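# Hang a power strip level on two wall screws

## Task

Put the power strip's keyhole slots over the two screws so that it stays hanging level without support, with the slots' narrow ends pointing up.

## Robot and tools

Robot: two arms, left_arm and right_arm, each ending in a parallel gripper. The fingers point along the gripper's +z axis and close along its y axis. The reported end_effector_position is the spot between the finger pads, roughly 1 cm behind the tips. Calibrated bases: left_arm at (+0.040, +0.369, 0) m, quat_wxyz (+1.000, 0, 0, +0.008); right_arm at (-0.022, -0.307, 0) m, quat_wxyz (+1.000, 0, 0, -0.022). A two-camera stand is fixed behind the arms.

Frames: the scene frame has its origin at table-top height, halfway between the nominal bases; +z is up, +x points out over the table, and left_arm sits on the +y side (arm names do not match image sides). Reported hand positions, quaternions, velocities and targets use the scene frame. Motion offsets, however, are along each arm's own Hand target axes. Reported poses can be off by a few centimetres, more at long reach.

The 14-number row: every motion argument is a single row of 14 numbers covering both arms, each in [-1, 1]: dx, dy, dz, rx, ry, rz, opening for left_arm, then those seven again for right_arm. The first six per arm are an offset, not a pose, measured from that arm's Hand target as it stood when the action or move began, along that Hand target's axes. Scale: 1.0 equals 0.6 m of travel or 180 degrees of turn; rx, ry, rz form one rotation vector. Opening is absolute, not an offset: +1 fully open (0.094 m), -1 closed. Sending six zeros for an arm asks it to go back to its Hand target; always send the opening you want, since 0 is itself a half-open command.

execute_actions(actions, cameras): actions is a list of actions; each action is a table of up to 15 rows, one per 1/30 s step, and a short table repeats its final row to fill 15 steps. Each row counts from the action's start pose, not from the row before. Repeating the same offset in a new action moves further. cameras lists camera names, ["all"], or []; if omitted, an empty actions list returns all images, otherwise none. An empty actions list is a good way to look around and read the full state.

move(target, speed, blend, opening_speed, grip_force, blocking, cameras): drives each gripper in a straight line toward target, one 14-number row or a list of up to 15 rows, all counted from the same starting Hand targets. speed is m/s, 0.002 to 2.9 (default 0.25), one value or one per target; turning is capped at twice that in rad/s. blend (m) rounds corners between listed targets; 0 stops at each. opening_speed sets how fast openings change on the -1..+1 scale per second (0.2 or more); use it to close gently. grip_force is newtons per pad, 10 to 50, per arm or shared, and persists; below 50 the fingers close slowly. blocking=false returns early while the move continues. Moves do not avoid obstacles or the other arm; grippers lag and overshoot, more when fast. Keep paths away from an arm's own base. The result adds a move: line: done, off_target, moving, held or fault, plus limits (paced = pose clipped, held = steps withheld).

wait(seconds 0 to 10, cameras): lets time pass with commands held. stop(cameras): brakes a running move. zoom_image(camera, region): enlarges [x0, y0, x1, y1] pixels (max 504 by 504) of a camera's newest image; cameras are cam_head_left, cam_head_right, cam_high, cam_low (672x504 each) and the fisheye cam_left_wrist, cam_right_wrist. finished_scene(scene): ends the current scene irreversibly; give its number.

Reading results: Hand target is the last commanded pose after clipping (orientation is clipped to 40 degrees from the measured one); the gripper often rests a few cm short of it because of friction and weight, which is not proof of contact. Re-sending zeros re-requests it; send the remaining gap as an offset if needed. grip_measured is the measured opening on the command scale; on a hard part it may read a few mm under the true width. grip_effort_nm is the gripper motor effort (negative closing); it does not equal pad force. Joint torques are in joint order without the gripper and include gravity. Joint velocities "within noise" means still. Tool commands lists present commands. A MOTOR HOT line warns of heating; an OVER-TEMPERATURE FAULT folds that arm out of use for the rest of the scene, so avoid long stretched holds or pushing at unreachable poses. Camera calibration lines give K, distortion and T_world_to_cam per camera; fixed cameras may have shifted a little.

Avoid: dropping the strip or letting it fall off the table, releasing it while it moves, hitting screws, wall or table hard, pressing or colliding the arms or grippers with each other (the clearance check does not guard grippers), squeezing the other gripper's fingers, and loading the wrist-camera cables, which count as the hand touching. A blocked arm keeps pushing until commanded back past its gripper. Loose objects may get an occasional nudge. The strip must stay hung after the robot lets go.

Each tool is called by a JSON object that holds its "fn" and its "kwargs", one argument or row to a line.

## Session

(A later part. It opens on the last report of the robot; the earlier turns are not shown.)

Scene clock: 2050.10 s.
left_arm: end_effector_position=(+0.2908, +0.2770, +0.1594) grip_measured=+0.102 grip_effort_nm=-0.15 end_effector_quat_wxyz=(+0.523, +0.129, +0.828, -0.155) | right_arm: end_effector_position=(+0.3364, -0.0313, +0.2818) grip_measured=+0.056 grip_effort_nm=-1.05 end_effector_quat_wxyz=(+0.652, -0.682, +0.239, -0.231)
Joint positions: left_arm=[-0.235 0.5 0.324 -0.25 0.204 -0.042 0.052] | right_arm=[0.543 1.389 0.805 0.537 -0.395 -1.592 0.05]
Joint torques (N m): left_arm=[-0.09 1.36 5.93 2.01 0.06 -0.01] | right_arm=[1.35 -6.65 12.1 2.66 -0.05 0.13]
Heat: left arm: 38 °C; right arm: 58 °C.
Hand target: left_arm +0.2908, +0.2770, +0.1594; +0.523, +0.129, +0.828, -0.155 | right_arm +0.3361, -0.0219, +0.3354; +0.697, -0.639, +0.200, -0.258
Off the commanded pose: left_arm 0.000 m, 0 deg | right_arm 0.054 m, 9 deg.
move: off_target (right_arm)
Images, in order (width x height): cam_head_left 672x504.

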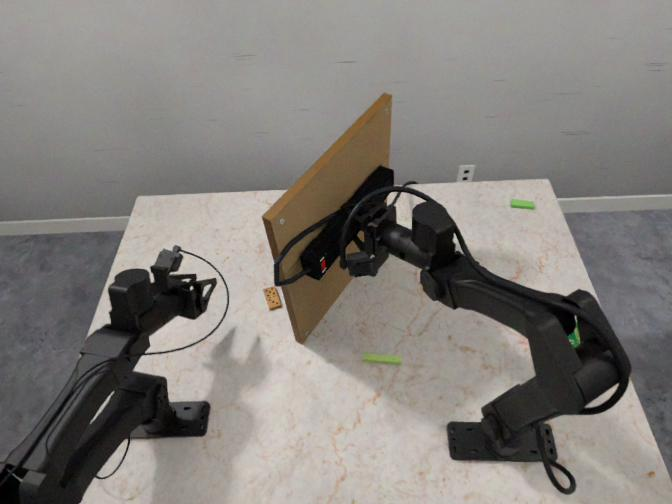

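{"fn": "move", "kwargs": {
  "target": [
    [0,0,0,0,0,0,0.1,-0.004,-0.006,0.016,0,0,0,-0.5]
  ],
  "speed": 0.03
}}

{"fn": "move", "kwargs": {
  "target": [
    [0,0,0,0,0,0,0.1,-0.006,-0.004,0.014,0,0,0,-0.5]
  ],
  "speed": 0.03
}}

{"fn": "move", "kwargs": {
  "target": [
    [0,0,0,0,0,0,0.1,-0.006,-0.004,0.014,0,0,0,-0.5]
  ],
  "speed": 0.03,
  "cameras": ["cam_head_left"]
}}

{"fn": "zoom_image", "kwargs": {
  "camera": "cam_head_left",
  "region": [285, 225, 345, 285]
}}

{"fn": "zoom_image", "kwargs": {
  "camera": "cam_head_left",
  "region": [345, 145, 405, 205]
}}

Scene clock: 2072.93 s.
left_arm: end_effector_position=(+0.2908, +0.2770, +0.1594) grip_measured=+0.102 grip_effort_nm=-0.15 end_effector_quat_wxyz=(+0.523, +0.129, +0.828, -0.155) | right_arm: end_effector_position=(+0.3371, -0.0309, +0.2836) grip_measured=+0.056 grip_effort_nm=-1.05 end_effector_quat_wxyz=(+0.652, -0.681, +0.240, -0.233)
Joint positions: left_arm=[-0.235 0.5 0.324 -0.25 0.204 -0.042 0.052] | right_arm=[0.546 1.389 0.81 0.534 -0.386 -1.592 0.05]
Joint torques (N m): left_arm=[-0.09 1.33 5.98 2.01 0.05 -0.02] | right_arm=[2.55 -5.08 14.17 2.57 0.09 0.15]
Heat: left arm: 38 °C; right arm: 59 °C.
Hand target: left_arm +0.2908, +0.2770, +0.1594; +0.523, +0.129, +0.828, -0.155 | right_arm +0.3397, -0.0130, +0.3399; +0.697, -0.639, +0.200, -0.258
Off the commanded pose: left_arm 0.000 m, 0 deg | right_arm 0.059 m, 9 deg.
move: off_target (right_arm)

Scene clock: 2073.77 s.
left_arm: end_effector_position=(+0.2908, +0.2770, +0.1594) grip_measured=+0.102 grip_effort_nm=-0.15 end_effector_quat_wxyz=(+0.523, +0.129, +0.828, -0.155) | right_arm: end_effector_position=(+0.3378, -0.0305, +0.2840) grip_measured=+0.056 grip_effort_nm=-1.05 end_effector_quat_wxyz=(+0.649, -0.682, +0.243, -0.233)
Joint positions: left_arm=[-0.235 0.5 0.324 -0.25 0.204 -0.042 0.052] | right_arm=[0.548 1.389 0.818 0.52 -0.379 -1.592 0.05]
Joint torques (N m): left_arm=[-0.09 1.33 5.9 2.03 0.04 -0.01] | right_arm=[3.96 -4.21 15.57 2.61 0.22 0.18]
Heat: left arm: 38 °C; right arm: 59 °C.
Hand target: left_arm +0.2908, +0.2770, +0.1594; +0.523, +0.129, +0.828, -0.155 | right_arm +0.3418, -0.0044, +0.3430; +0.697, -0.639, +0.200, -0.258
Off the commanded pose: left_arm 0.000 m, 0 deg | right_arm 0.065 m, 9 deg.
move: off_target (right_arm)

Scene clock: 2074.83 s.
left_arm: end_effector_position=(+0.2908, +0.2770, +0.1594) grip_measured=+0.102 grip_effort_nm=-0.15 end_effector_quat_wxyz=(+0.523, +0.129, +0.828, -0.155) | right_arm: end_effector_position=(+0.3386, -0.0300, +0.2849) grip_measured=+0.056 grip_effort_nm=-1.05 end_effector_quat_wxyz=(+0.645, -0.683, +0.248, -0.236)
Joint positions: left_arm=[-0.235 0.5 0.324 -0.25 0.204 -0.042 0.052] | right_arm=[0.555 1.386 0.828 0.498 -0.361 -1.594 0.05]
Joint torques (N m): left_arm=[-0.01 1.42 6.01 2.02 0.05 -0.02] | right_arm=[5.19 -3.02 16.46 2.73 0.2 0.22]
Heat: left arm: 38 °C; right arm: 59 °C.
Hand target: left_arm +0.2908, +0.2770, +0.1594; +0.523, +0.129, +0.828, -0.155 | right_arm +0.3437, +0.0044, +0.3461; +0.697, -0.639, +0.200, -0.258
Off the commanded pose: left_arm 0.000 m, 0 deg | right_arm 0.070 m, 10 deg.
move: off_target (right_arm)
Images, in order (width x height): cam_head_left 672x504.

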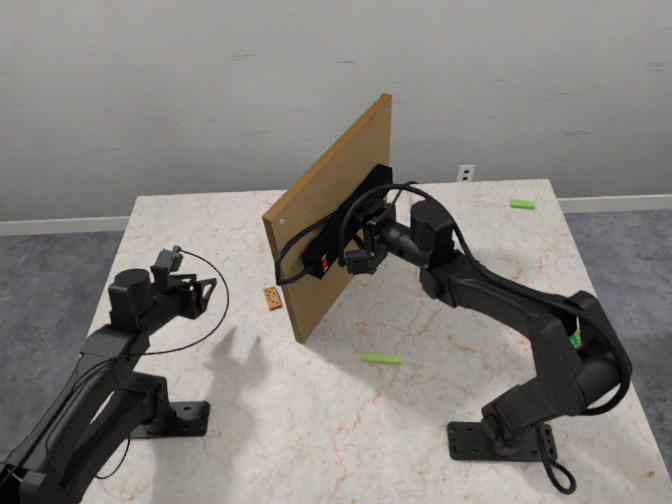

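Scaled by 8.400 from the camera's 672x504 image, which has a finer 960x720 frame.

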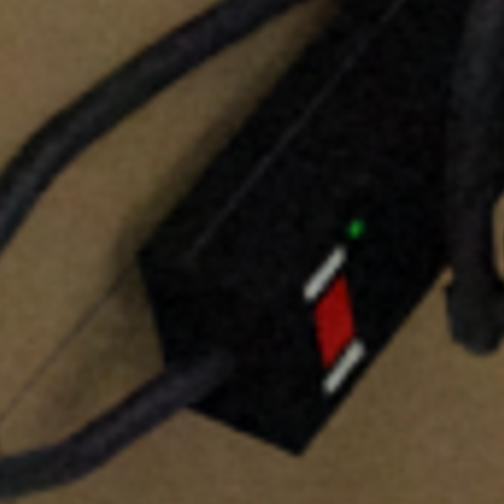

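Scaled by 8.400 from the camera's 672x504 image, which has a finer 960x720 frame.

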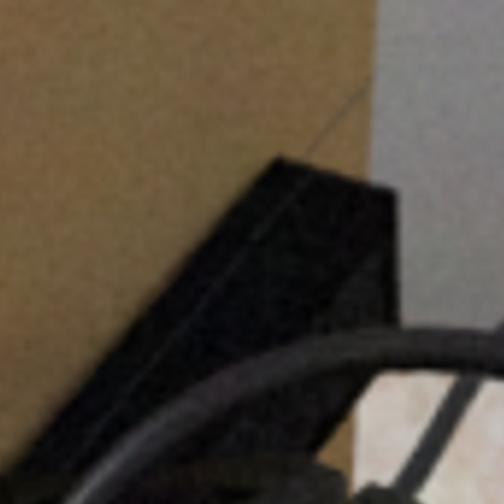

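{"fn": "move", "kwargs": {
  "target": [
    [0,0,0,0,0,0,0.1,-0.012,0.008,-0.025,0,0.012,0,-0.5],
    [0,0,0,0,0,0,0.1,-0.02,0.01,-0.01,0,0.016,0,-0.5],
    [0,0,0,0,0,0,0.1,-0.02,0.01,0.0,0,0.02,0,-0.5]
  ],
  "speed": 0.03,
  "cameras": ["cam_head_left"]
}}

{"fn": "zoom_image", "kwargs": {
  "camera": "cam_head_left",
  "region": [285, 225, 345, 285]
}}

{"fn": "zoom_image", "kwargs": {
  "camera": "cam_head_left",
  "region": [345, 145, 405, 205]
}}

Scene clock: 2093.77 s.
left_arm: end_effector_position=(+0.2908, +0.2770, +0.1594) grip_measured=+0.102 grip_effort_nm=-0.15 end_effector_quat_wxyz=(+0.523, +0.129, +0.828, -0.155) | right_arm: end_effector_position=(+0.3392, -0.0301, +0.2876) grip_measured=+0.056 grip_effort_nm=-1.05 end_effector_quat_wxyz=(+0.625, -0.670, +0.287, -0.280)
Joint positions: left_arm=[-0.235 0.5 0.324 -0.25 0.204 -0.042 0.052] | right_arm=[0.634 1.359 0.824 0.472 -0.154 -1.598 0.05]
Joint torques (N m): left_arm=[-0.03 1.33 5.94 2.01 0.05 -0.02] | right_arm=[4.78 -1.88 13.9 3.13 -0.53 0.07]
Heat: left arm: 38 °C; right arm: 60 °C.
Hand target: left_arm +0.2908, +0.2770, +0.1594; +0.523, +0.129, +0.828, -0.155 | right_arm +0.3349, +0.0121, +0.3395; +0.690, -0.630, +0.222, -0.278
Off the commanded pose: left_arm 0.000 m, 0 deg | right_arm 0.067 m, 12 deg.
move: off_target (right_arm)
Images, in order (width x height): cam_head_left 672x504.

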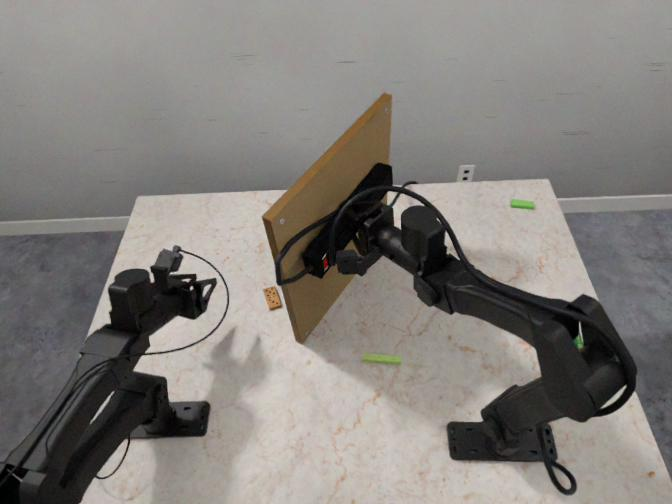

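Scaled by 8.400 from the camera's 672x504 image, which has a finer 960x720 frame.

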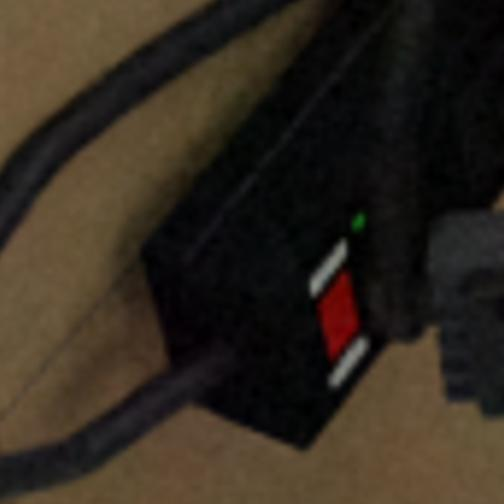

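Scaled by 8.400 from the camera's 672x504 image, which has a finer 960x720 frame.

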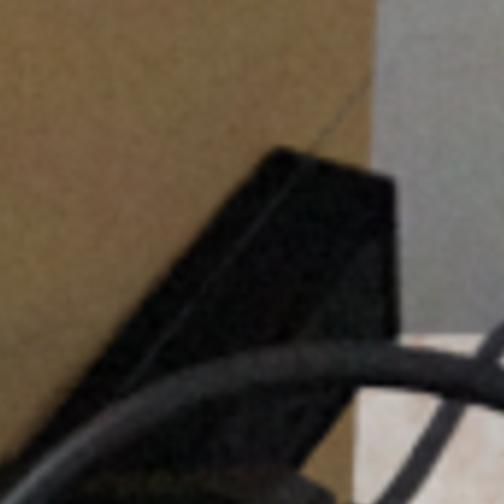

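{"fn": "move", "kwargs": {
  "target": [
    [0,0,0,0,0,0,0.1,0.01,0.01,-0.055,0,-0.02,0,-0.5]
  ],
  "speed": 0.03,
  "cameras": ["cam_head_left"]
}}

{"fn": "zoom_image", "kwargs": {
  "camera": "cam_head_left",
  "region": [265, 125, 425, 285]
}}

Scene clock: 2105.17 s.
left_arm: end_effector_position=(+0.2908, +0.2770, +0.1594) grip_measured=+0.102 grip_effort_nm=-0.15 end_effector_quat_wxyz=(+0.523, +0.129, +0.828, -0.155) | right_arm: end_effector_position=(+0.3352, -0.0319, +0.2847) grip_measured=+0.056 grip_effort_nm=-1.05 end_effector_quat_wxyz=(+0.636, -0.675, +0.266, -0.264)
Joint positions: left_arm=[-0.235 0.5 0.324 -0.25 0.204 -0.042 0.052] | right_arm=[0.6 1.356 0.798 0.505 -0.246 -1.602 0.05]
Joint torques (N m): left_arm=[-0.02 1.37 5.96 2.03 0.04 -0.02] | right_arm=[0.75 -7.06 8.87 2.9 -1.14 0.09]
Heat: left arm: 38 °C; right arm: 58 °C.
Hand target: left_arm +0.2908, +0.2770, +0.1594; +0.523, +0.129, +0.828, -0.155 | right_arm +0.3184, -0.0162, +0.3302; +0.697, -0.639, +0.200, -0.258
Off the commanded pose: left_arm 0.000 m, 0 deg | right_arm 0.051 m, 11 deg.
move: off_target (right_arm)
Images, in order (width x height): cam_head_left 672x504.

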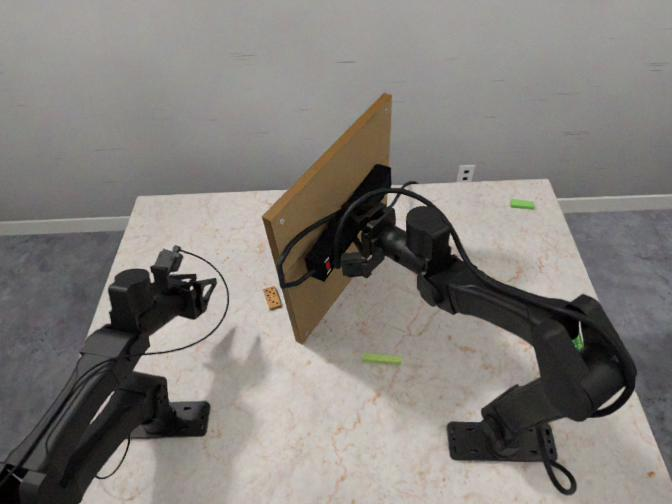

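Scaled by 3.150 from the camera's 672x504 image, which has a finer 960x720 frame.

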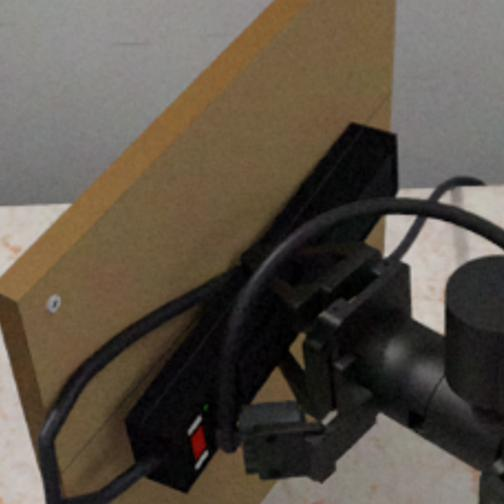

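{"fn": "move", "kwargs": {
  "target": [
    [0,0,0,0,0,0,0.1,0.0,0,-0.015,0,0.02,0,-0.5]
  ],
  "speed": 0.02,
  "cameras": ["cam_head_left"]
}}

{"fn": "zoom_image", "kwargs": {
  "camera": "cam_head_left",
  "region": [265, 125, 425, 285]
}}

Scene clock: 2114.10 s.
left_arm: end_effector_position=(+0.2908, +0.2770, +0.1594) grip_measured=+0.102 grip_effort_nm=-0.14 end_effector_quat_wxyz=(+0.523, +0.129, +0.828, -0.155) | right_arm: end_effector_position=(+0.3296, -0.0300, +0.2830) grip_measured=+0.056 grip_effort_nm=-1.05 end_effector_quat_wxyz=(+0.640, -0.670, +0.263, -0.270)
Joint positions: left_arm=[-0.235 0.5 0.324 -0.25 0.204 -0.042 0.052] | right_arm=[0.619 1.347 0.768 0.542 -0.222 -1.604 0.05]
Joint torques (N m): left_arm=[-0.02 1.35 6 2.03 0.04 -0.02] | right_arm=[1.47 -9.32 8.16 2.66 -0.44 0.18]
Heat: left arm: 38 °C; right arm: 60 °C.
Hand target: left_arm +0.2908, +0.2770, +0.1594; +0.523, +0.129, +0.828, -0.155 | right_arm +0.3129, -0.0234, +0.3293; +0.690, -0.630, +0.222, -0.278
Off the commanded pose: left_arm 0.000 m, 0 deg | right_arm 0.050 m, 9 deg.
move: off_target (right_arm)
Images, in order (width x height): cam_head_left 672x504.

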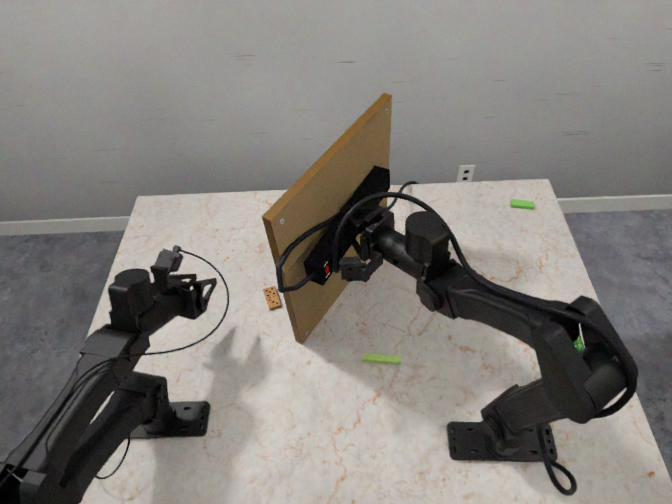

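Scaled by 3.150 from the camera's 672x504 image, which has a finer 960x720 frame.

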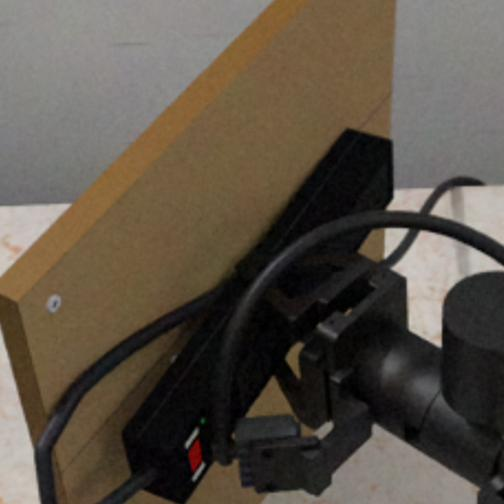

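{"fn": "move", "kwargs": {
  "target": [
    [0,0,0,0,0,0,0.1,0.012,-0.01,0.008,0.01,-0.01,0,-0.5],
    [0,0,0,0,0,0,0.1,0.016,-0.01,0.028,0.01,-0.02,0,-0.5]
  ],
  "speed": 0.03,
  "cameras": ["cam_head_left"]
}}

{"fn": "zoom_image", "kwargs": {
  "camera": "cam_head_left",
  "region": [285, 225, 345, 285]
}}

{"fn": "zoom_image", "kwargs": {
  "camera": "cam_head_left",
  "region": [345, 145, 405, 205]
}}

Scene clock: 2128.40 s.
left_arm: end_effector_position=(+0.2908, +0.2770, +0.1594) grip_measured=+0.102 grip_effort_nm=-0.15 end_effector_quat_wxyz=(+0.523, +0.129, +0.828, -0.155) | right_arm: end_effector_position=(+0.3290, -0.0312, +0.2845) grip_measured=+0.056 grip_effort_nm=-1.05 end_effector_quat_wxyz=(+0.652, -0.671, +0.249, -0.249)
Joint positions: left_arm=[-0.235 0.5 0.324 -0.25 0.204 -0.042 0.052] | right_arm=[0.582 1.355 0.768 0.561 -0.312 -1.589 0.05]
Joint torques (N m): left_arm=[-0.02 1.29 5.94 2.02 0.05 -0.02] | right_arm=[0.21 -3.97 13.03 2.84 -0.72 0.15]
Heat: left arm: 38 °C; right arm: 59 °C.
Hand target: left_arm +0.2908, +0.2770, +0.1594; +0.523, +0.129, +0.828, -0.155 | right_arm +0.3305, -0.0175, +0.3375; +0.707, -0.628, +0.196, -0.261
Off the commanded pose: left_arm 0.000 m, 0 deg | right_arm 0.055 m, 10 deg.
move: off_target (right_arm)
Images, in order (width x height): cam_head_left 672x504.

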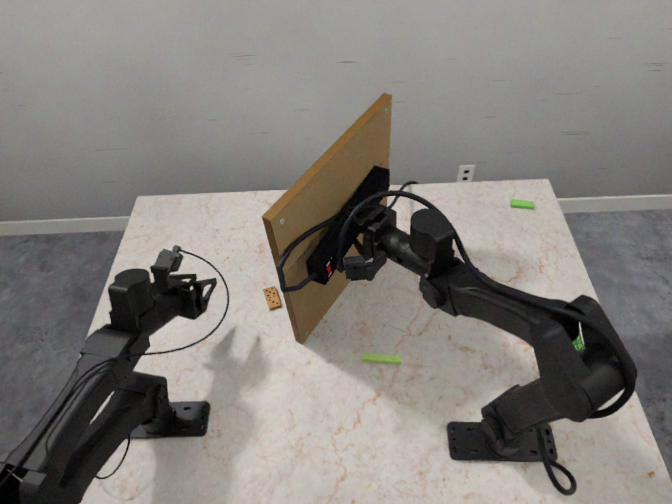

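Scaled by 8.400 from the camera's 672x504 image, which has a finer 960x720 frame.

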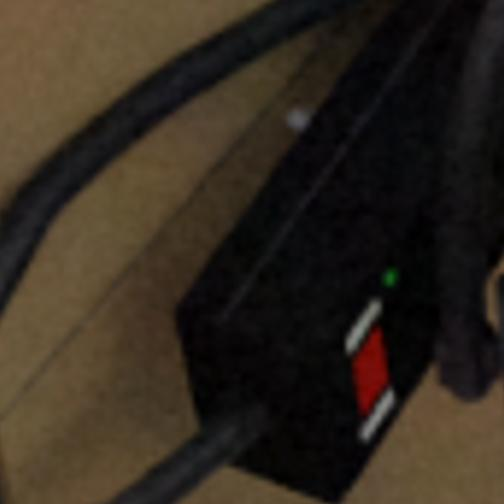

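Scaled by 8.400 from the camera's 672x504 image, which has a finer 960x720 frame.

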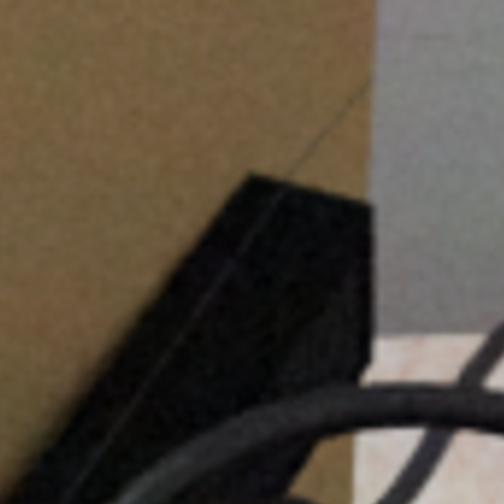

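{"fn": "move", "kwargs": {
  "target": [
    [0,0,0,0,0,0,0.1,0.0,0.01,-0.05,0,0.05,0,-0.5]
  ],
  "speed": 0.03,
  "cameras": ["cam_head_left"]
}}

{"fn": "zoom_image", "kwargs": {
  "camera": "cam_head_left",
  "region": [265, 125, 425, 285]
}}

Scene clock: 2149.67 s.
left_arm: end_effector_position=(+0.2908, +0.2770, +0.1594) grip_measured=+0.102 grip_effort_nm=-0.15 end_effector_quat_wxyz=(+0.523, +0.129, +0.828, -0.155) | right_arm: end_effector_position=(+0.3246, -0.0409, +0.2810) grip_measured=+0.056 grip_effort_nm=-1.05 end_effector_quat_wxyz=(+0.642, -0.651, +0.282, -0.291)
Joint positions: left_arm=[-0.235 0.5 0.324 -0.25 0.204 -0.042 0.052] | right_arm=[0.637 1.31 0.699 0.604 -0.144 -1.588 0.05]
Joint torques (N m): left_arm=[0.01 1.36 5.89 2.03 0.05 -0.02] | right_arm=[1.05 -8.91 7.98 2.73 -0.09 0.14]
Heat: left arm: 38 °C; right arm: 58 °C.
Hand target: left_arm +0.2908, +0.2770, +0.1594; +0.523, +0.129, +0.828, -0.155 | right_arm +0.3131, -0.0407, +0.3275; +0.689, -0.605, +0.251, -0.310
Off the commanded pose: left_arm 0.000 m, 0 deg | right_arm 0.048 m, 9 deg.
move: off_target (right_arm)
Images, in order (width x height): cam_head_left 672x504.

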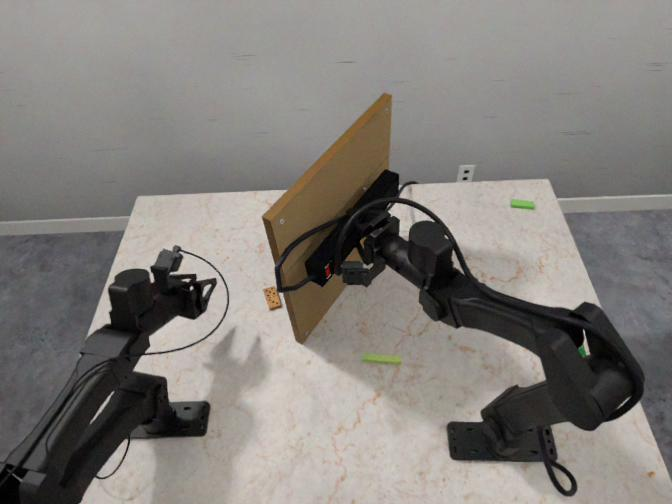

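Scaled by 3.150 from the camera's 672x504 image, which has a finer 960x720 frame.

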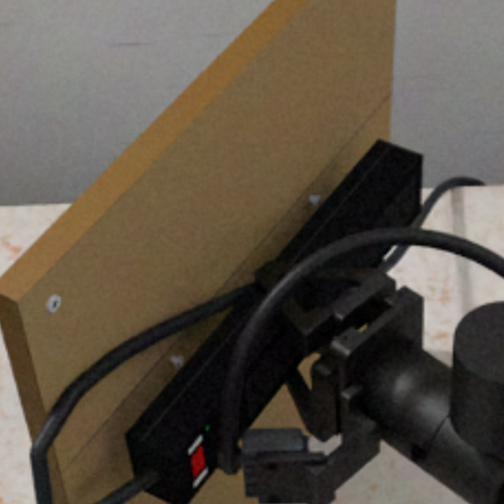

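{"fn": "move", "kwargs": {
  "target": [
    [0,0,0,0,0,0,0.1,0.004,-0.012,0.035,0,-0.018,0.004,-0.5]
  ],
  "speed": 0.04,
  "cameras": ["cam_head_left"]
}}

{"fn": "zoom_image", "kwargs": {
  "camera": "cam_head_left",
  "region": [285, 225, 345, 285]
}}

{"fn": "zoom_image", "kwargs": {
  "camera": "cam_head_left",
  "region": [345, 145, 405, 205]
}}

Scene clock: 2177.03 s.
left_arm: end_effector_position=(+0.2908, +0.2770, +0.1594) grip_measured=+0.102 grip_effort_nm=-0.15 end_effector_quat_wxyz=(+0.523, +0.129, +0.828, -0.155) | right_arm: end_effector_position=(+0.3266, -0.0331, +0.2940) grip_measured=+0.056 grip_effort_nm=-1.05 end_effector_quat_wxyz=(+0.657, -0.651, +0.261, -0.276)
Joint positions: left_arm=[-0.235 0.5 0.324 -0.25 0.204 -0.042 0.052] | right_arm=[0.619 1.332 0.746 0.603 -0.217 -1.583 0.05]
Joint torques (N m): left_arm=[-0.1 1.35 5.98 2.03 0.05 -0.03] | right_arm=[-0.35 -5.09 11.92 2.49 -0.28 0.18]
Heat: left arm: 38 °C; right arm: 58 °C.
Hand target: left_arm +0.2908, +0.2770, +0.1594; +0.523, +0.129, +0.828, -0.155 | right_arm +0.3289, -0.0286, +0.3378; +0.698, -0.612, +0.235, -0.288
Off the commanded pose: left_arm 0.000 m, 0 deg | right_arm 0.044 m, 7 deg.
move: off_target (right_arm)
Images, in order (width x height): cam_head_left 672x504.

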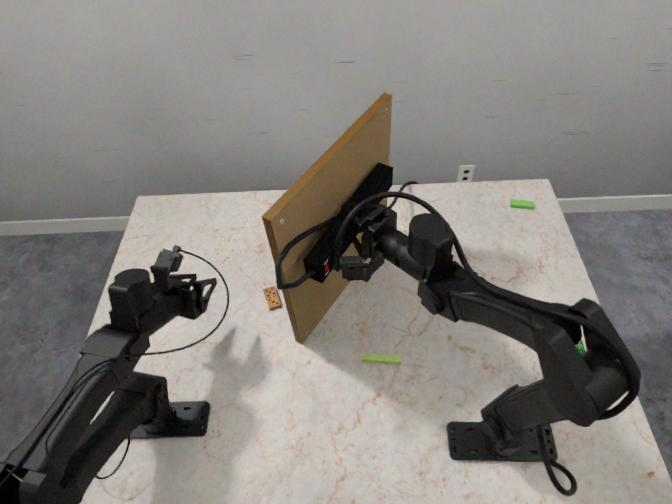

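Scaled by 8.400 from the camera's 672x504 image, which has a finer 960x720 frame.

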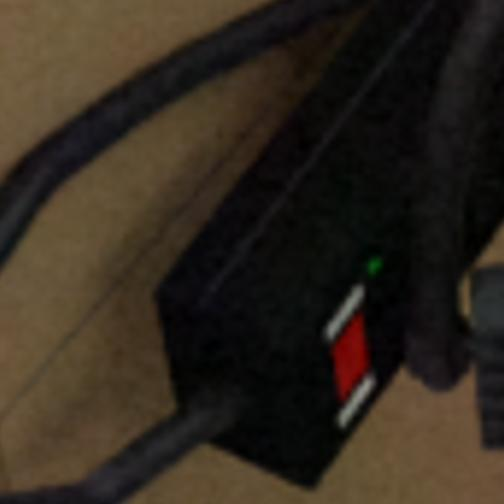

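Scaled by 8.400 from the camera's 672x504 image, which has a finer 960x720 frame.

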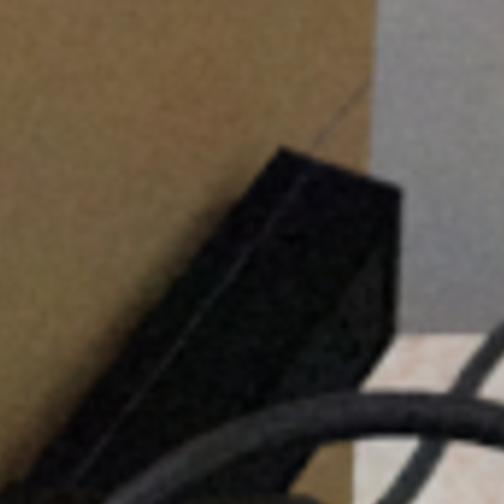

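{"fn": "move", "kwargs": {
  "target": [
    [0,0,0,0,0,0,0.1,0.0,0.0,0.015,0,0.014,0.012,-0.5]
  ],
  "speed": 0.03,
  "cameras": ["cam_head_left"]
}}

{"fn": "zoom_image", "kwargs": {
  "camera": "cam_head_left",
  "region": [285, 225, 345, 285]
}}

{"fn": "zoom_image", "kwargs": {
  "camera": "cam_head_left",
  "region": [345, 145, 405, 205]
}}

Scene clock: 2188.87 s.
left_arm: end_effector_position=(+0.2908, +0.2770, +0.1594) grip_measured=+0.102 grip_effort_nm=-0.15 end_effector_quat_wxyz=(+0.523, +0.129, +0.828, -0.155) | right_arm: end_effector_position=(+0.3337, -0.0303, +0.2940) grip_measured=+0.056 grip_effort_nm=-1.05 end_effector_quat_wxyz=(+0.656, -0.642, +0.285, -0.276)
Joint positions: left_arm=[-0.235 0.5 0.324 -0.25 0.204 -0.042 0.052] | right_arm=[0.638 1.356 0.768 0.603 -0.16 -1.549 0.05]
Joint torques (N m): left_arm=[-0.09 1.32 6 2 0.04 0.01] | right_arm=[0.91 -5.08 12.36 2.49 -0.05 0.22]
Heat: left arm: 38 °C; right arm: 58 °C.
Hand target: left_arm +0.2908, +0.2770, +0.1594; +0.523, +0.129, +0.828, -0.155 | right_arm +0.3351, -0.0221, +0.3389; +0.698, -0.601, +0.262, -0.288
Off the commanded pose: left_arm 0.000 m, 0 deg | right_arm 0.046 m, 7 deg.
move: off_target (right_arm)
Images, in order (width x height): cam_head_left 672x504.

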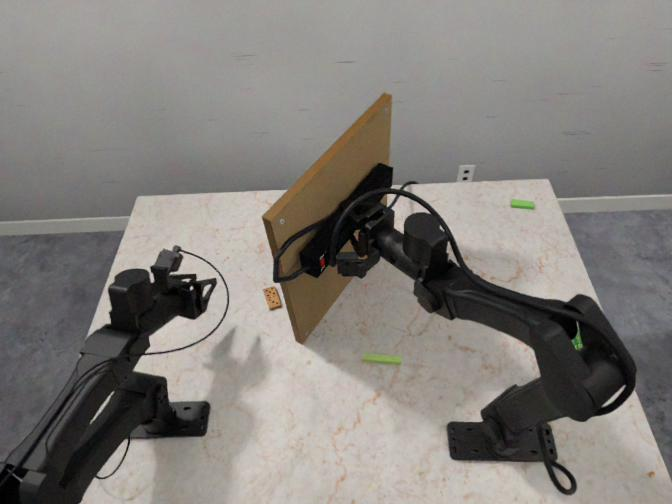

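Scaled by 8.400 from the camera's 672x504 image, which has a finer 960x720 frame.

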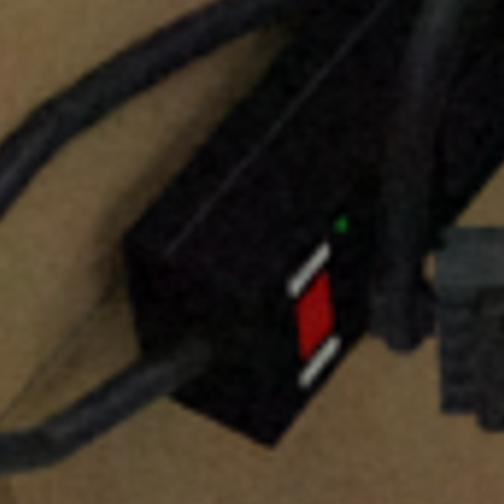

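Scaled by 8.400 from the camera's 672x504 image, which has a finer 960x720 frame.

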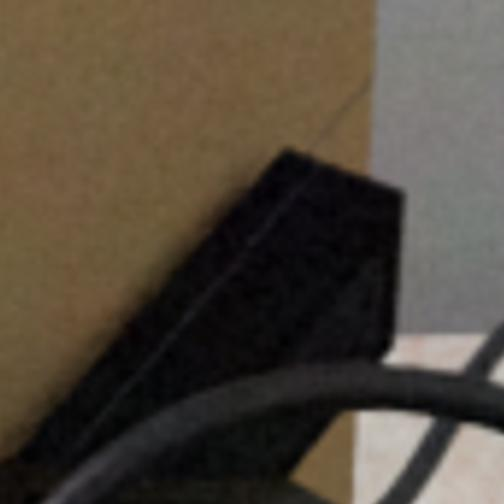

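{"fn": "move", "kwargs": {
  "target": [
    [0,0,0,0,0,0,0.1,0.0,0.03,-0.008,-0.01,0,0,-0.5]
  ],
  "speed": 0.02
}}

{"fn": "move", "kwargs": {
  "target": [
    [0,0,0,0,0,0,0.1,0.0,0.02,0.005,-0.01,0,0,-0.5]
  ],
  "speed": 0.02
}}

Scene clock: 2201.63 s.
left_arm: end_effector_position=(+0.2908, +0.2770, +0.1594) grip_measured=+0.102 grip_effort_nm=-0.14 end_effector_quat_wxyz=(+0.523, +0.129, +0.828, -0.155) | right_arm: end_effector_position=(+0.3352, -0.0296, +0.2901) grip_measured=+0.056 grip_effort_nm=-1.05 end_effector_quat_wxyz=(+0.653, -0.644, +0.287, -0.275)
Joint positions: left_arm=[-0.235 0.5 0.324 -0.25 0.204 -0.042 0.052] | right_arm=[0.638 1.366 0.768 0.603 -0.159 -1.549 0.05]
Joint torques (N m): left_arm=[-0.06 1.36 5.9 2.02 0.05 -0.02] | right_arm=[0.94 -5.18 9.33 2.63 -0.07 0.17]
Heat: left arm: 38 °C; right arm: 58 °C.
Hand target: left_arm +0.2908, +0.2770, +0.1594; +0.523, +0.129, +0.828, -0.155 | right_arm +0.3333, -0.0235, +0.3205; +0.688, -0.612, +0.266, -0.284
Off the commanded pose: left_arm 0.000 m, 0 deg | right_arm 0.031 m, 6 deg.
move: off_target (right_arm)

Scene clock: 2202.57 s.
left_arm: end_effector_position=(+0.2908, +0.2770, +0.1594) grip_measured=+0.102 grip_effort_nm=-0.15 end_effector_quat_wxyz=(+0.523, +0.129, +0.828, -0.155) | right_arm: end_effector_position=(+0.3361, -0.0296, +0.2887) grip_measured=+0.056 grip_effort_nm=-1.05 end_effector_quat_wxyz=(+0.652, -0.645, +0.289, -0.276)
Joint positions: left_arm=[-0.235 0.5 0.324 -0.25 0.204 -0.042 0.052] | right_arm=[0.638 1.37 0.768 0.604 -0.156 -1.549 0.05]
Joint torques (N m): left_arm=[-0.09 1.32 5.97 2.03 0.05 -0.02] | right_arm=[1.31 -3.81 9.58 2.45 -0.06 0.12]
Heat: left arm: 38 °C; right arm: 58 °C.
Hand target: left_arm +0.2908, +0.2770, +0.1594; +0.523, +0.129, +0.828, -0.155 | right_arm +0.3362, -0.0203, +0.3090; +0.679, -0.623, +0.271, -0.280
Off the commanded pose: left_arm 0.000 m, 0 deg | right_arm 0.022 m, 4 deg.
move: off_target (right_arm)

{"fn": "move", "kwargs": {
  "target": [
    [0,0,0,0,0,0,0.1,-0.004,0.0,0.02,0,0,0,-0.5]
  ],
  "speed": 0.03,
  "cameras": ["cam_head_left"]
}}

{"fn": "zoom_image", "kwargs": {
  "camera": "cam_head_left",
  "region": [285, 225, 345, 285]
}}

{"fn": "zoom_image", "kwargs": {
  "camera": "cam_head_left",
  "region": [345, 145, 405, 205]
}}

Scene clock: 2211.67 s.
left_arm: end_effector_position=(+0.2908, +0.2770, +0.1594) grip_measured=+0.102 grip_effort_nm=-0.14 end_effector_quat_wxyz=(+0.523, +0.129, +0.828, -0.155) | right_arm: end_effector_position=(+0.3371, -0.0293, +0.2890) grip_measured=+0.056 grip_effort_nm=-1.05 end_effector_quat_wxyz=(+0.653, -0.642, +0.290, -0.279)
Joint positions: left_arm=[-0.235 0.5 0.324 -0.25 0.204 -0.042 0.052] | right_arm=[0.642 1.375 0.768 0.614 -0.146 -1.55 0.05]
Joint torques (N m): left_arm=[-0.03 1.29 5.96 2.01 0.05 -0.01] | right_arm=[2.17 -1.09 12.52 2.47 -0.01 0.1]
Heat: left arm: 38 °C; right arm: 58 °C.
Hand target: left_arm +0.2908, +0.2770, +0.1594; +0.523, +0.129, +0.828, -0.155 | right_arm +0.3430, -0.0102, +0.3098; +0.679, -0.623, +0.271, -0.280
Off the commanded pose: left_arm 0.000 m, 0 deg | right_arm 0.029 m, 4 deg.
move: off_target (right_arm)
Images, in order (width x height): cam_head_left 672x504.

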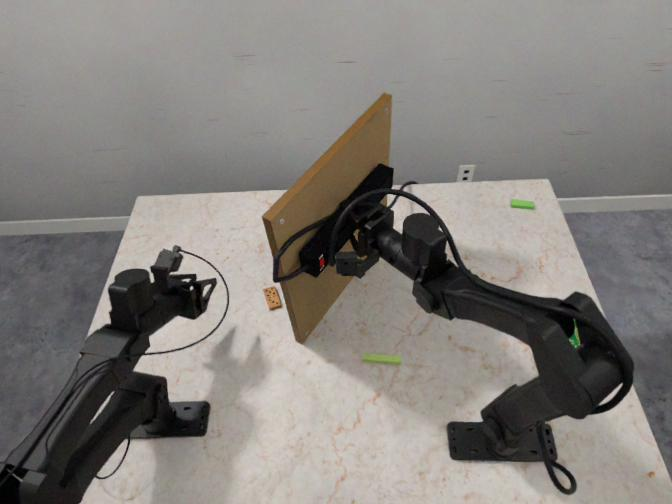

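Scaled by 8.400 from the camera's 672x504 image, which has a finer 960x720 frame.

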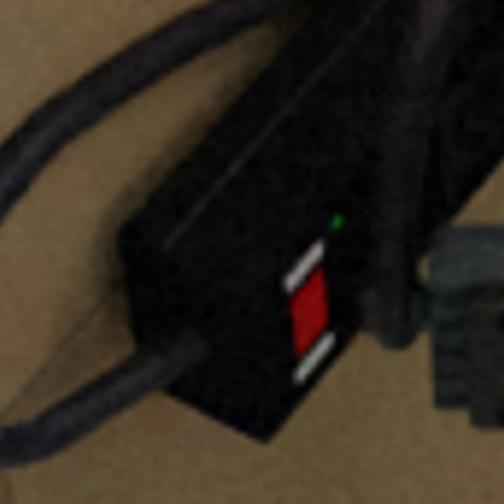

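Scaled by 8.400 from the camera's 672x504 image, which has a finer 960x720 frame.

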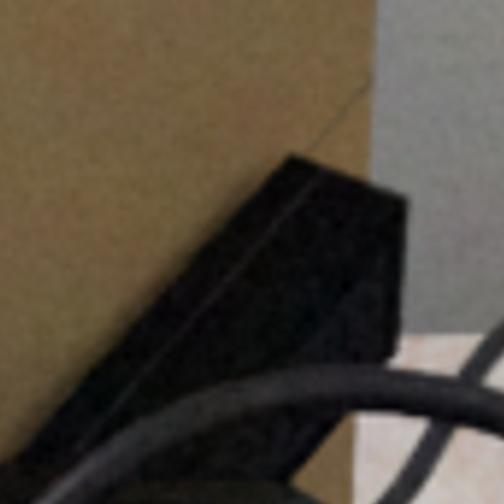

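{"fn": "move", "kwargs": {
  "target": [
    [0,0,0,0,0,0,0.1,0.004,0.018,-0.016,0,-0.004,0,-0.5]
  ],
  "speed": 0.02
}}

{"fn": "move", "kwargs": {
  "target": [
    [0,0,0,0,0,0,0.1,0,0.008,0,0,-0.004,0,-0.5]
  ],
  "speed": 0.02
}}

{"fn": "move", "kwargs": {
  "target": [
    [0,0,0,0,0,0,0.1,-0.003,0.0,0.014,0,0,0,-0.5]
  ],
  "speed": 0.03,
  "cameras": ["cam_head_left"]
}}

{"fn": "zoom_image", "kwargs": {
  "camera": "cam_head_left",
  "region": [285, 225, 345, 285]
}}

{"fn": "zoom_image", "kwargs": {
  "camera": "cam_head_left",
  "region": [345, 145, 405, 205]
}}

Scene clock: 2227.53 s.
left_arm: end_effector_position=(+0.2908, +0.2770, +0.1594) grip_measured=+0.102 grip_effort_nm=-0.15 end_effector_quat_wxyz=(+0.523, +0.129, +0.828, -0.155) | right_arm: end_effector_position=(+0.3368, -0.0295, +0.2892) grip_measured=+0.056 grip_effort_nm=-1.05 end_effector_quat_wxyz=(+0.659, -0.636, +0.286, -0.282)
Joint positions: left_arm=[-0.235 0.5 0.324 -0.25 0.204 -0.042 0.052] | right_arm=[0.642 1.382 0.753 0.656 -0.146 -1.55 0.05]
Joint torques (N m): left_arm=[-0.03 1.31 5.93 2.04 0.04 -0.04] | right_arm=[0.57 -2.11 9.24 2.46 -0.4 0.13]
Heat: left arm: 38 °C; right arm: 60 °C.
Hand target: left_arm +0.2908, +0.2770, +0.1594; +0.523, +0.129, +0.828, -0.155 | right_arm +0.3383, -0.0178, +0.2982; +0.680, -0.625, +0.266, -0.276
Off the commanded pose: left_arm 0.000 m, 0 deg | right_arm 0.015 m, 4 deg.
move: off_target (right_arm)

Scene clock: 2228.43 s.
left_arm: end_effector_position=(+0.2908, +0.2770, +0.1594) grip_measured=+0.102 grip_effort_nm=-0.15 end_effector_quat_wxyz=(+0.523, +0.129, +0.828, -0.155) | right_arm: end_effector_position=(+0.3370, -0.0298, +0.2891) grip_measured=+0.056 grip_effort_nm=-1.05 end_effector_quat_wxyz=(+0.664, -0.632, +0.282, -0.285)
Joint positions: left_arm=[-0.235 0.5 0.324 -0.25 0.204 -0.042 0.052] | right_arm=[0.638 1.39 0.742 0.691 -0.152 -1.55 0.05]
Joint torques (N m): left_arm=[-0.01 1.36 5.96 2.01 0.04 -0.01] | right_arm=[0.14 -1.74 9.18 2.34 -0.51 0.13]
Heat: left arm: 38 °C; right arm: 60 °C.
Hand target: left_arm +0.2908, +0.2770, +0.1594; +0.523, +0.129, +0.828, -0.155 | right_arm +0.3386, -0.0176, +0.2934; +0.682, -0.626, +0.262, -0.272
Off the commanded pose: left_arm 0.000 m, 0 deg | right_arm 0.013 m, 3 deg.
move: off_target (right_arm)

Scene clock: 2229.13 s.
left_arm: end_effector_position=(+0.2908, +0.2770, +0.1594) grip_measured=+0.102 grip_effort_nm=-0.14 end_effector_quat_wxyz=(+0.523, +0.129, +0.828, -0.155) | right_arm: end_effector_position=(+0.3380, -0.0298, +0.2899) grip_measured=+0.056 grip_effort_nm=-1.05 end_effector_quat_wxyz=(+0.665, -0.629, +0.281, -0.287)
Joint positions: left_arm=[-0.235 0.5 0.324 -0.25 0.204 -0.042 0.052] | right_arm=[0.638 1.395 0.742 0.703 -0.149 -1.551 0.05]
Joint torques (N m): left_arm=[-0.08 1.35 5.97 2.03 0.03 -0.02] | right_arm=[1.16 0.01 11.3 2.25 -0.44 0.14]
Heat: left arm: 38 °C; right arm: 60 °C.
Hand target: left_arm +0.2908, +0.2770, +0.1594; +0.523, +0.129, +0.828, -0.155 | right_arm +0.3431, -0.0104, +0.2943; +0.682, -0.626, +0.262, -0.272
Off the commanded pose: left_arm 0.000 m, 0 deg | right_arm 0.021 m, 3 deg.
move: off_target (right_arm)
Images, in order (width x height): cam_head_left 672x504.

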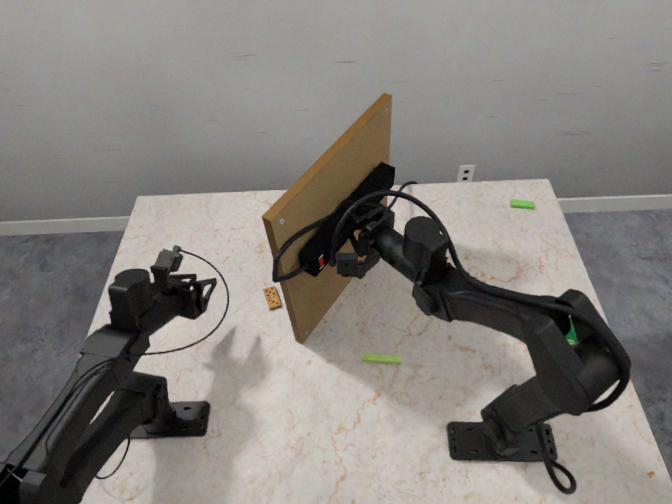

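Scaled by 8.400 from the camera's 672x504 image, which has a finer 960x720 frame.

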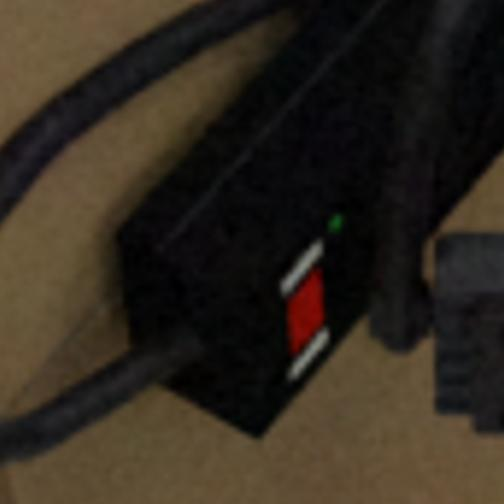

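Scaled by 8.400 from the camera's 672x504 image, which has a finer 960x720 frame.

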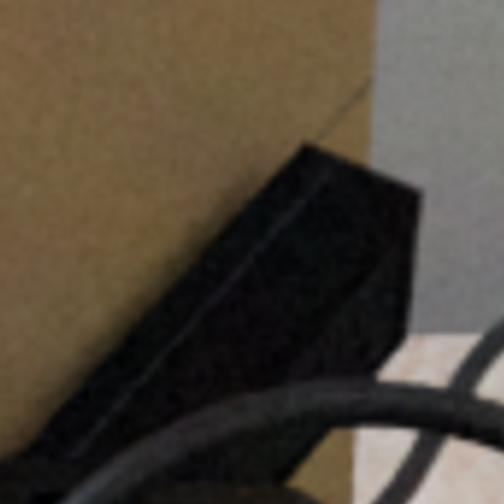

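{"fn": "move", "kwargs": {
  "target": [
    [0,0,0,0,0,0,0.1,0.004,-0.03,-0.03,-0.035,-0.004,-0.004,-0.5]
  ],
  "speed": 0.03
}}

Scene clock: 2242.60 s.
left_arm: end_effector_position=(+0.2908, +0.2770, +0.1594) grip_measured=+0.102 grip_effort_nm=-0.14 end_effector_quat_wxyz=(+0.523, +0.129, +0.828, -0.155) | right_arm: end_effector_position=(+0.3352, -0.0302, +0.2743) grip_measured=+0.056 grip_effort_nm=-1.05 end_effector_quat_wxyz=(-0.615, +0.688, -0.291, +0.254)
Joint positions: left_arm=[-0.235 0.5 0.324 -0.25 0.204 -0.042 0.052] | right_arm=[0.621 1.355 0.821 0.416 -0.201 -1.587 0.05]
Joint torques (N m): left_arm=[-0.02 1.39 5.96 2.03 0.04 -0.02] | right_arm=[0.02 -7.68 11.34 1.94 -0.4 0.1]
Heat: left arm: 38 °C; right arm: 58 °C.
Hand target: left_arm +0.2908, +0.2770, +0.1594; +0.523, +0.129, +0.828, -0.155 | right_arm +0.3315, -0.0260, +0.3108; -0.646, +0.666, -0.268, +0.258
Off the commanded pose: left_arm 0.000 m, 0 deg | right_arm 0.037 m, 5 deg.
move: off_target (right_arm)

{"fn": "move", "kwargs": {
  "target": [
    [0,0,0,0,0,0,0.1,0.0,-0.004,0.0,0.022,0,0,-0.5]
  ],
  "speed": 0.03
}}

{"fn": "move", "kwargs": {
  "target": [
    [0,0,0,0,0,0,0.1,0.0,0.0,0.02,0.0,0,0,-0.5]
  ],
  "speed": 0.03,
  "cameras": ["cam_head_left"]
}}

{"fn": "zoom_image", "kwargs": {
  "camera": "cam_head_left",
  "region": [285, 225, 345, 285]
}}

{"fn": "zoom_image", "kwargs": {
  "camera": "cam_head_left",
  "region": [345, 145, 405, 205]
}}

Scene clock: 2251.83 s.
left_arm: end_effector_position=(+0.2908, +0.2770, +0.1594) grip_measured=+0.102 grip_effort_nm=-0.15 end_effector_quat_wxyz=(+0.523, +0.129, +0.828, -0.155) | right_arm: end_effector_position=(+0.3346, -0.0300, +0.2779) grip_measured=+0.056 grip_effort_nm=-1.05 end_effector_quat_wxyz=(-0.625, +0.679, -0.288, +0.256)
Joint positions: left_arm=[-0.235 0.5 0.324 -0.25 0.204 -0.042 0.052] | right_arm=[0.621 1.355 0.805 0.46 -0.204 -1.577 0.05]
Joint torques (N m): left_arm=[-0.08 1.39 5.96 2.01 0.05 -0.02] | right_arm=[0.01 -6.45 8.5 2.78 -0.35 0.2]
Heat: left arm: 38 °C; right arm: 58 °C.
Hand target: left_arm +0.2908, +0.2770, +0.1594; +0.523, +0.129, +0.828, -0.155 | right_arm +0.3315, -0.0260, +0.3131; -0.669, +0.643, -0.259, +0.267
Off the commanded pose: left_arm 0.000 m, 0 deg | right_arm 0.036 m, 7 deg.
move: off_target (right_arm)

Scene clock: 2252.53 s.
left_arm: end_effector_position=(+0.2908, +0.2770, +0.1594) grip_measured=+0.102 grip_effort_nm=-0.14 end_effector_quat_wxyz=(+0.523, +0.129, +0.828, -0.155) | right_arm: end_effector_position=(+0.3356, -0.0294, +0.2774) grip_measured=+0.056 grip_effort_nm=-1.05 end_effector_quat_wxyz=(+0.626, -0.678, +0.288, -0.256)
Joint positions: left_arm=[-0.235 0.5 0.324 -0.25 0.204 -0.042 0.052] | right_arm=[0.621 1.361 0.805 0.469 -0.204 -1.575 0.05]
Joint torques (N m): left_arm=[-0.05 1.36 5.93 2.03 0.04 -0.01] | right_arm=[0.73 -3.82 11.25 2.78 -0.26 0.2]
Heat: left arm: 38 °C; right arm: 58 °C.
Hand target: left_arm +0.2908, +0.2770, +0.1594; +0.523, +0.129, +0.828, -0.155 | right_arm +0.3399, -0.0173, +0.3136; +0.669, -0.643, +0.259, -0.267
Off the commanded pose: left_arm 0.000 m, 0 deg | right_arm 0.038 m, 7 deg.
move: off_target (right_arm)
Images, in order (width x height): cam_head_left 672x504.

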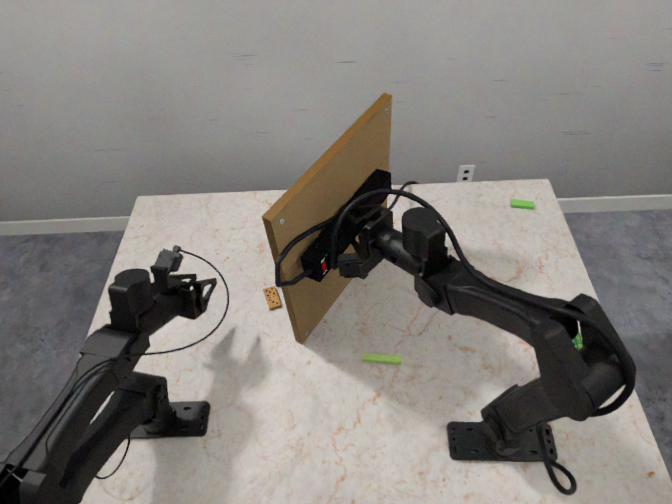

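Scaled by 8.400 from the camera's 672x504 image, which has a finer 960x720 frame.

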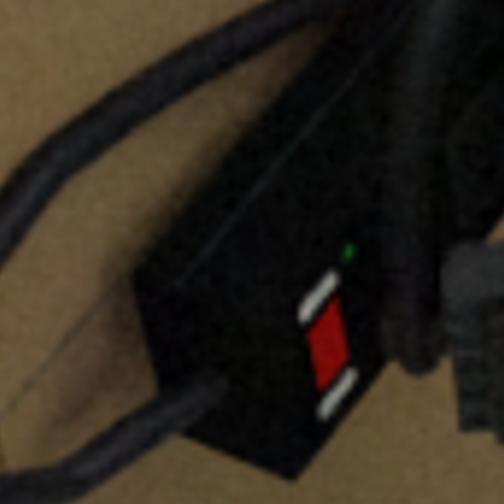

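Scaled by 8.400 from the camera's 672x504 image, which has a finer 960x720 frame.

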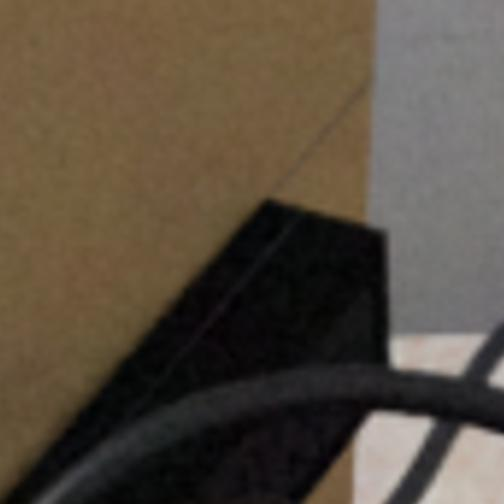

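{"fn": "move", "kwargs": {
  "target": [
    [0,0,0,0,0,0,0.1,0.006,-0.016,-0.014,0.01,0.0,0,-0.5]
  ],
  "speed": 0.03
}}

{"fn": "move", "kwargs": {
  "target": [
    [0,0,0,0,0,0,0.1,0.003,-0.014,0.0,0.01,0.0,0,-0.5]
  ],
  "speed": 0.03
}}

Scene clock: 2263.20 s.
left_arm: end_effector_position=(+0.2908, +0.2770, +0.1594) grip_measured=+0.102 grip_effort_nm=-0.15 end_effector_quat_wxyz=(+0.523, +0.129, +0.828, -0.155) | right_arm: end_effector_position=(+0.3355, -0.0296, +0.2784) grip_measured=+0.056 grip_effort_nm=-1.05 end_effector_quat_wxyz=(+0.629, -0.676, +0.287, -0.253)
Joint positions: left_arm=[-0.235 0.5 0.324 -0.25 0.204 -0.042 0.052] | right_arm=[0.616 1.361 0.805 0.473 -0.213 -1.57 0.05]
Joint torques (N m): left_arm=[-0.03 1.36 5.96 2.04 0.03 -0.03] | right_arm=[-0.59 -6.28 9.69 2.91 -0.35 0.17]
Heat: left arm: 38 °C; right arm: 59 °C.
Hand target: left_arm +0.2908, +0.2770, +0.1594; +0.523, +0.129, +0.828, -0.155 | right_arm +0.3365, -0.0262, +0.3228; +0.679, -0.633, +0.255, -0.271
Off the commanded pose: left_arm 0.000 m, 0 deg | right_arm 0.045 m, 9 deg.
move: off_target (right_arm)

Scene clock: 2264.17 s.
left_arm: end_effector_position=(+0.2908, +0.2770, +0.1594) grip_measured=+0.102 grip_effort_nm=-0.15 end_effector_quat_wxyz=(+0.523, +0.129, +0.828, -0.155) | right_arm: end_effector_position=(+0.3356, -0.0298, +0.2800) grip_measured=+0.056 grip_effort_nm=-1.05 end_effector_quat_wxyz=(+0.633, -0.673, +0.289, -0.249)
Joint positions: left_arm=[-0.235 0.5 0.324 -0.25 0.204 -0.042 0.052] | right_arm=[0.612 1.361 0.805 0.479 -0.223 -1.557 0.05]
Joint torques (N m): left_arm=[-0.03 1.37 5.96 2.01 0.05 -0.04] | right_arm=[-0.44 -6.53 9.73 3.11 -0.31 0.14]
Heat: left arm: 38 °C; right arm: 59 °C.
Hand target: left_arm +0.2908, +0.2770, +0.1594; +0.523, +0.129, +0.828, -0.155 | right_arm +0.3374, -0.0278, +0.3312; +0.689, -0.622, +0.251, -0.275
Off the commanded pose: left_arm 0.000 m, 0 deg | right_arm 0.051 m, 10 deg.
move: off_target (right_arm)

{"fn": "move", "kwargs": {
  "target": [
    [0,0,0,0,0,0,0.1,0.003,-0.014,0.0,0.012,0.0,0,-0.5]
  ],
  "speed": 0.03
}}

{"fn": "move", "kwargs": {
  "target": [
    [0,0,0,0,0,0,0.1,0.0,0,0.015,0.01,0.0,0,-0.5]
  ],
  "speed": 0.03
}}

Scene clock: 2272.03 s.
left_arm: end_effector_position=(+0.2908, +0.2770, +0.1594) grip_measured=+0.102 grip_effort_nm=-0.14 end_effector_quat_wxyz=(+0.523, +0.129, +0.828, -0.155) | right_arm: end_effector_position=(+0.3382, -0.0328, +0.2971) grip_measured=+0.056 grip_effort_nm=-1.05 end_effector_quat_wxyz=(+0.655, -0.651, +0.277, -0.264)
Joint positions: left_arm=[-0.235 0.5 0.324 -0.25 0.204 -0.042 0.052] | right_arm=[0.601 1.361 0.801 0.558 -0.229 -1.553 0.05]
Joint torques (N m): left_arm=[0.02 1.31 5.93 2.02 0.04 -0.01] | right_arm=[-0.32 -5.61 9.99 2.82 -0.29 0.18]
Heat: left arm: 38 °C; right arm: 62 °C.
Hand target: left_arm +0.2908, +0.2770, +0.1594; +0.523, +0.129, +0.828, -0.155 | right_arm +0.3381, -0.0297, +0.3396; +0.701, -0.609, +0.246, -0.279
Off the commanded pose: left_arm 0.000 m, 0 deg | right_arm 0.043 m, 8 deg.
move: off_target (right_arm)

Scene clock: 2272.97 s.
left_arm: end_effector_position=(+0.2908, +0.2770, +0.1594) grip_measured=+0.102 grip_effort_nm=-0.15 end_effector_quat_wxyz=(+0.523, +0.129, +0.828, -0.155) | right_arm: end_effector_position=(+0.3406, -0.0330, +0.3021) grip_measured=+0.056 grip_effort_nm=-1.05 end_effector_quat_wxyz=(+0.663, -0.641, +0.276, -0.270)
Joint positions: left_arm=[-0.235 0.5 0.324 -0.25 0.204 -0.042 0.052] | right_arm=[0.601 1.371 0.801 0.596 -0.221 -1.546 0.05]
Joint torques (N m): left_arm=[-0.03 1.36 6.01 2.04 0.05 -0.02] | right_arm=[0.4 -3.21 10.8 3.05 -0.27 0.19]
Heat: left arm: 38 °C; right arm: 62 °C.
Hand target: left_arm +0.2908, +0.2770, +0.1594; +0.523, +0.129, +0.828, -0.155 | right_arm +0.3442, -0.0233, +0.3409; +0.710, -0.598, +0.241, -0.283
Off the commanded pose: left_arm 0.000 m, 0 deg | right_arm 0.040 m, 8 deg.
move: off_target (right_arm)


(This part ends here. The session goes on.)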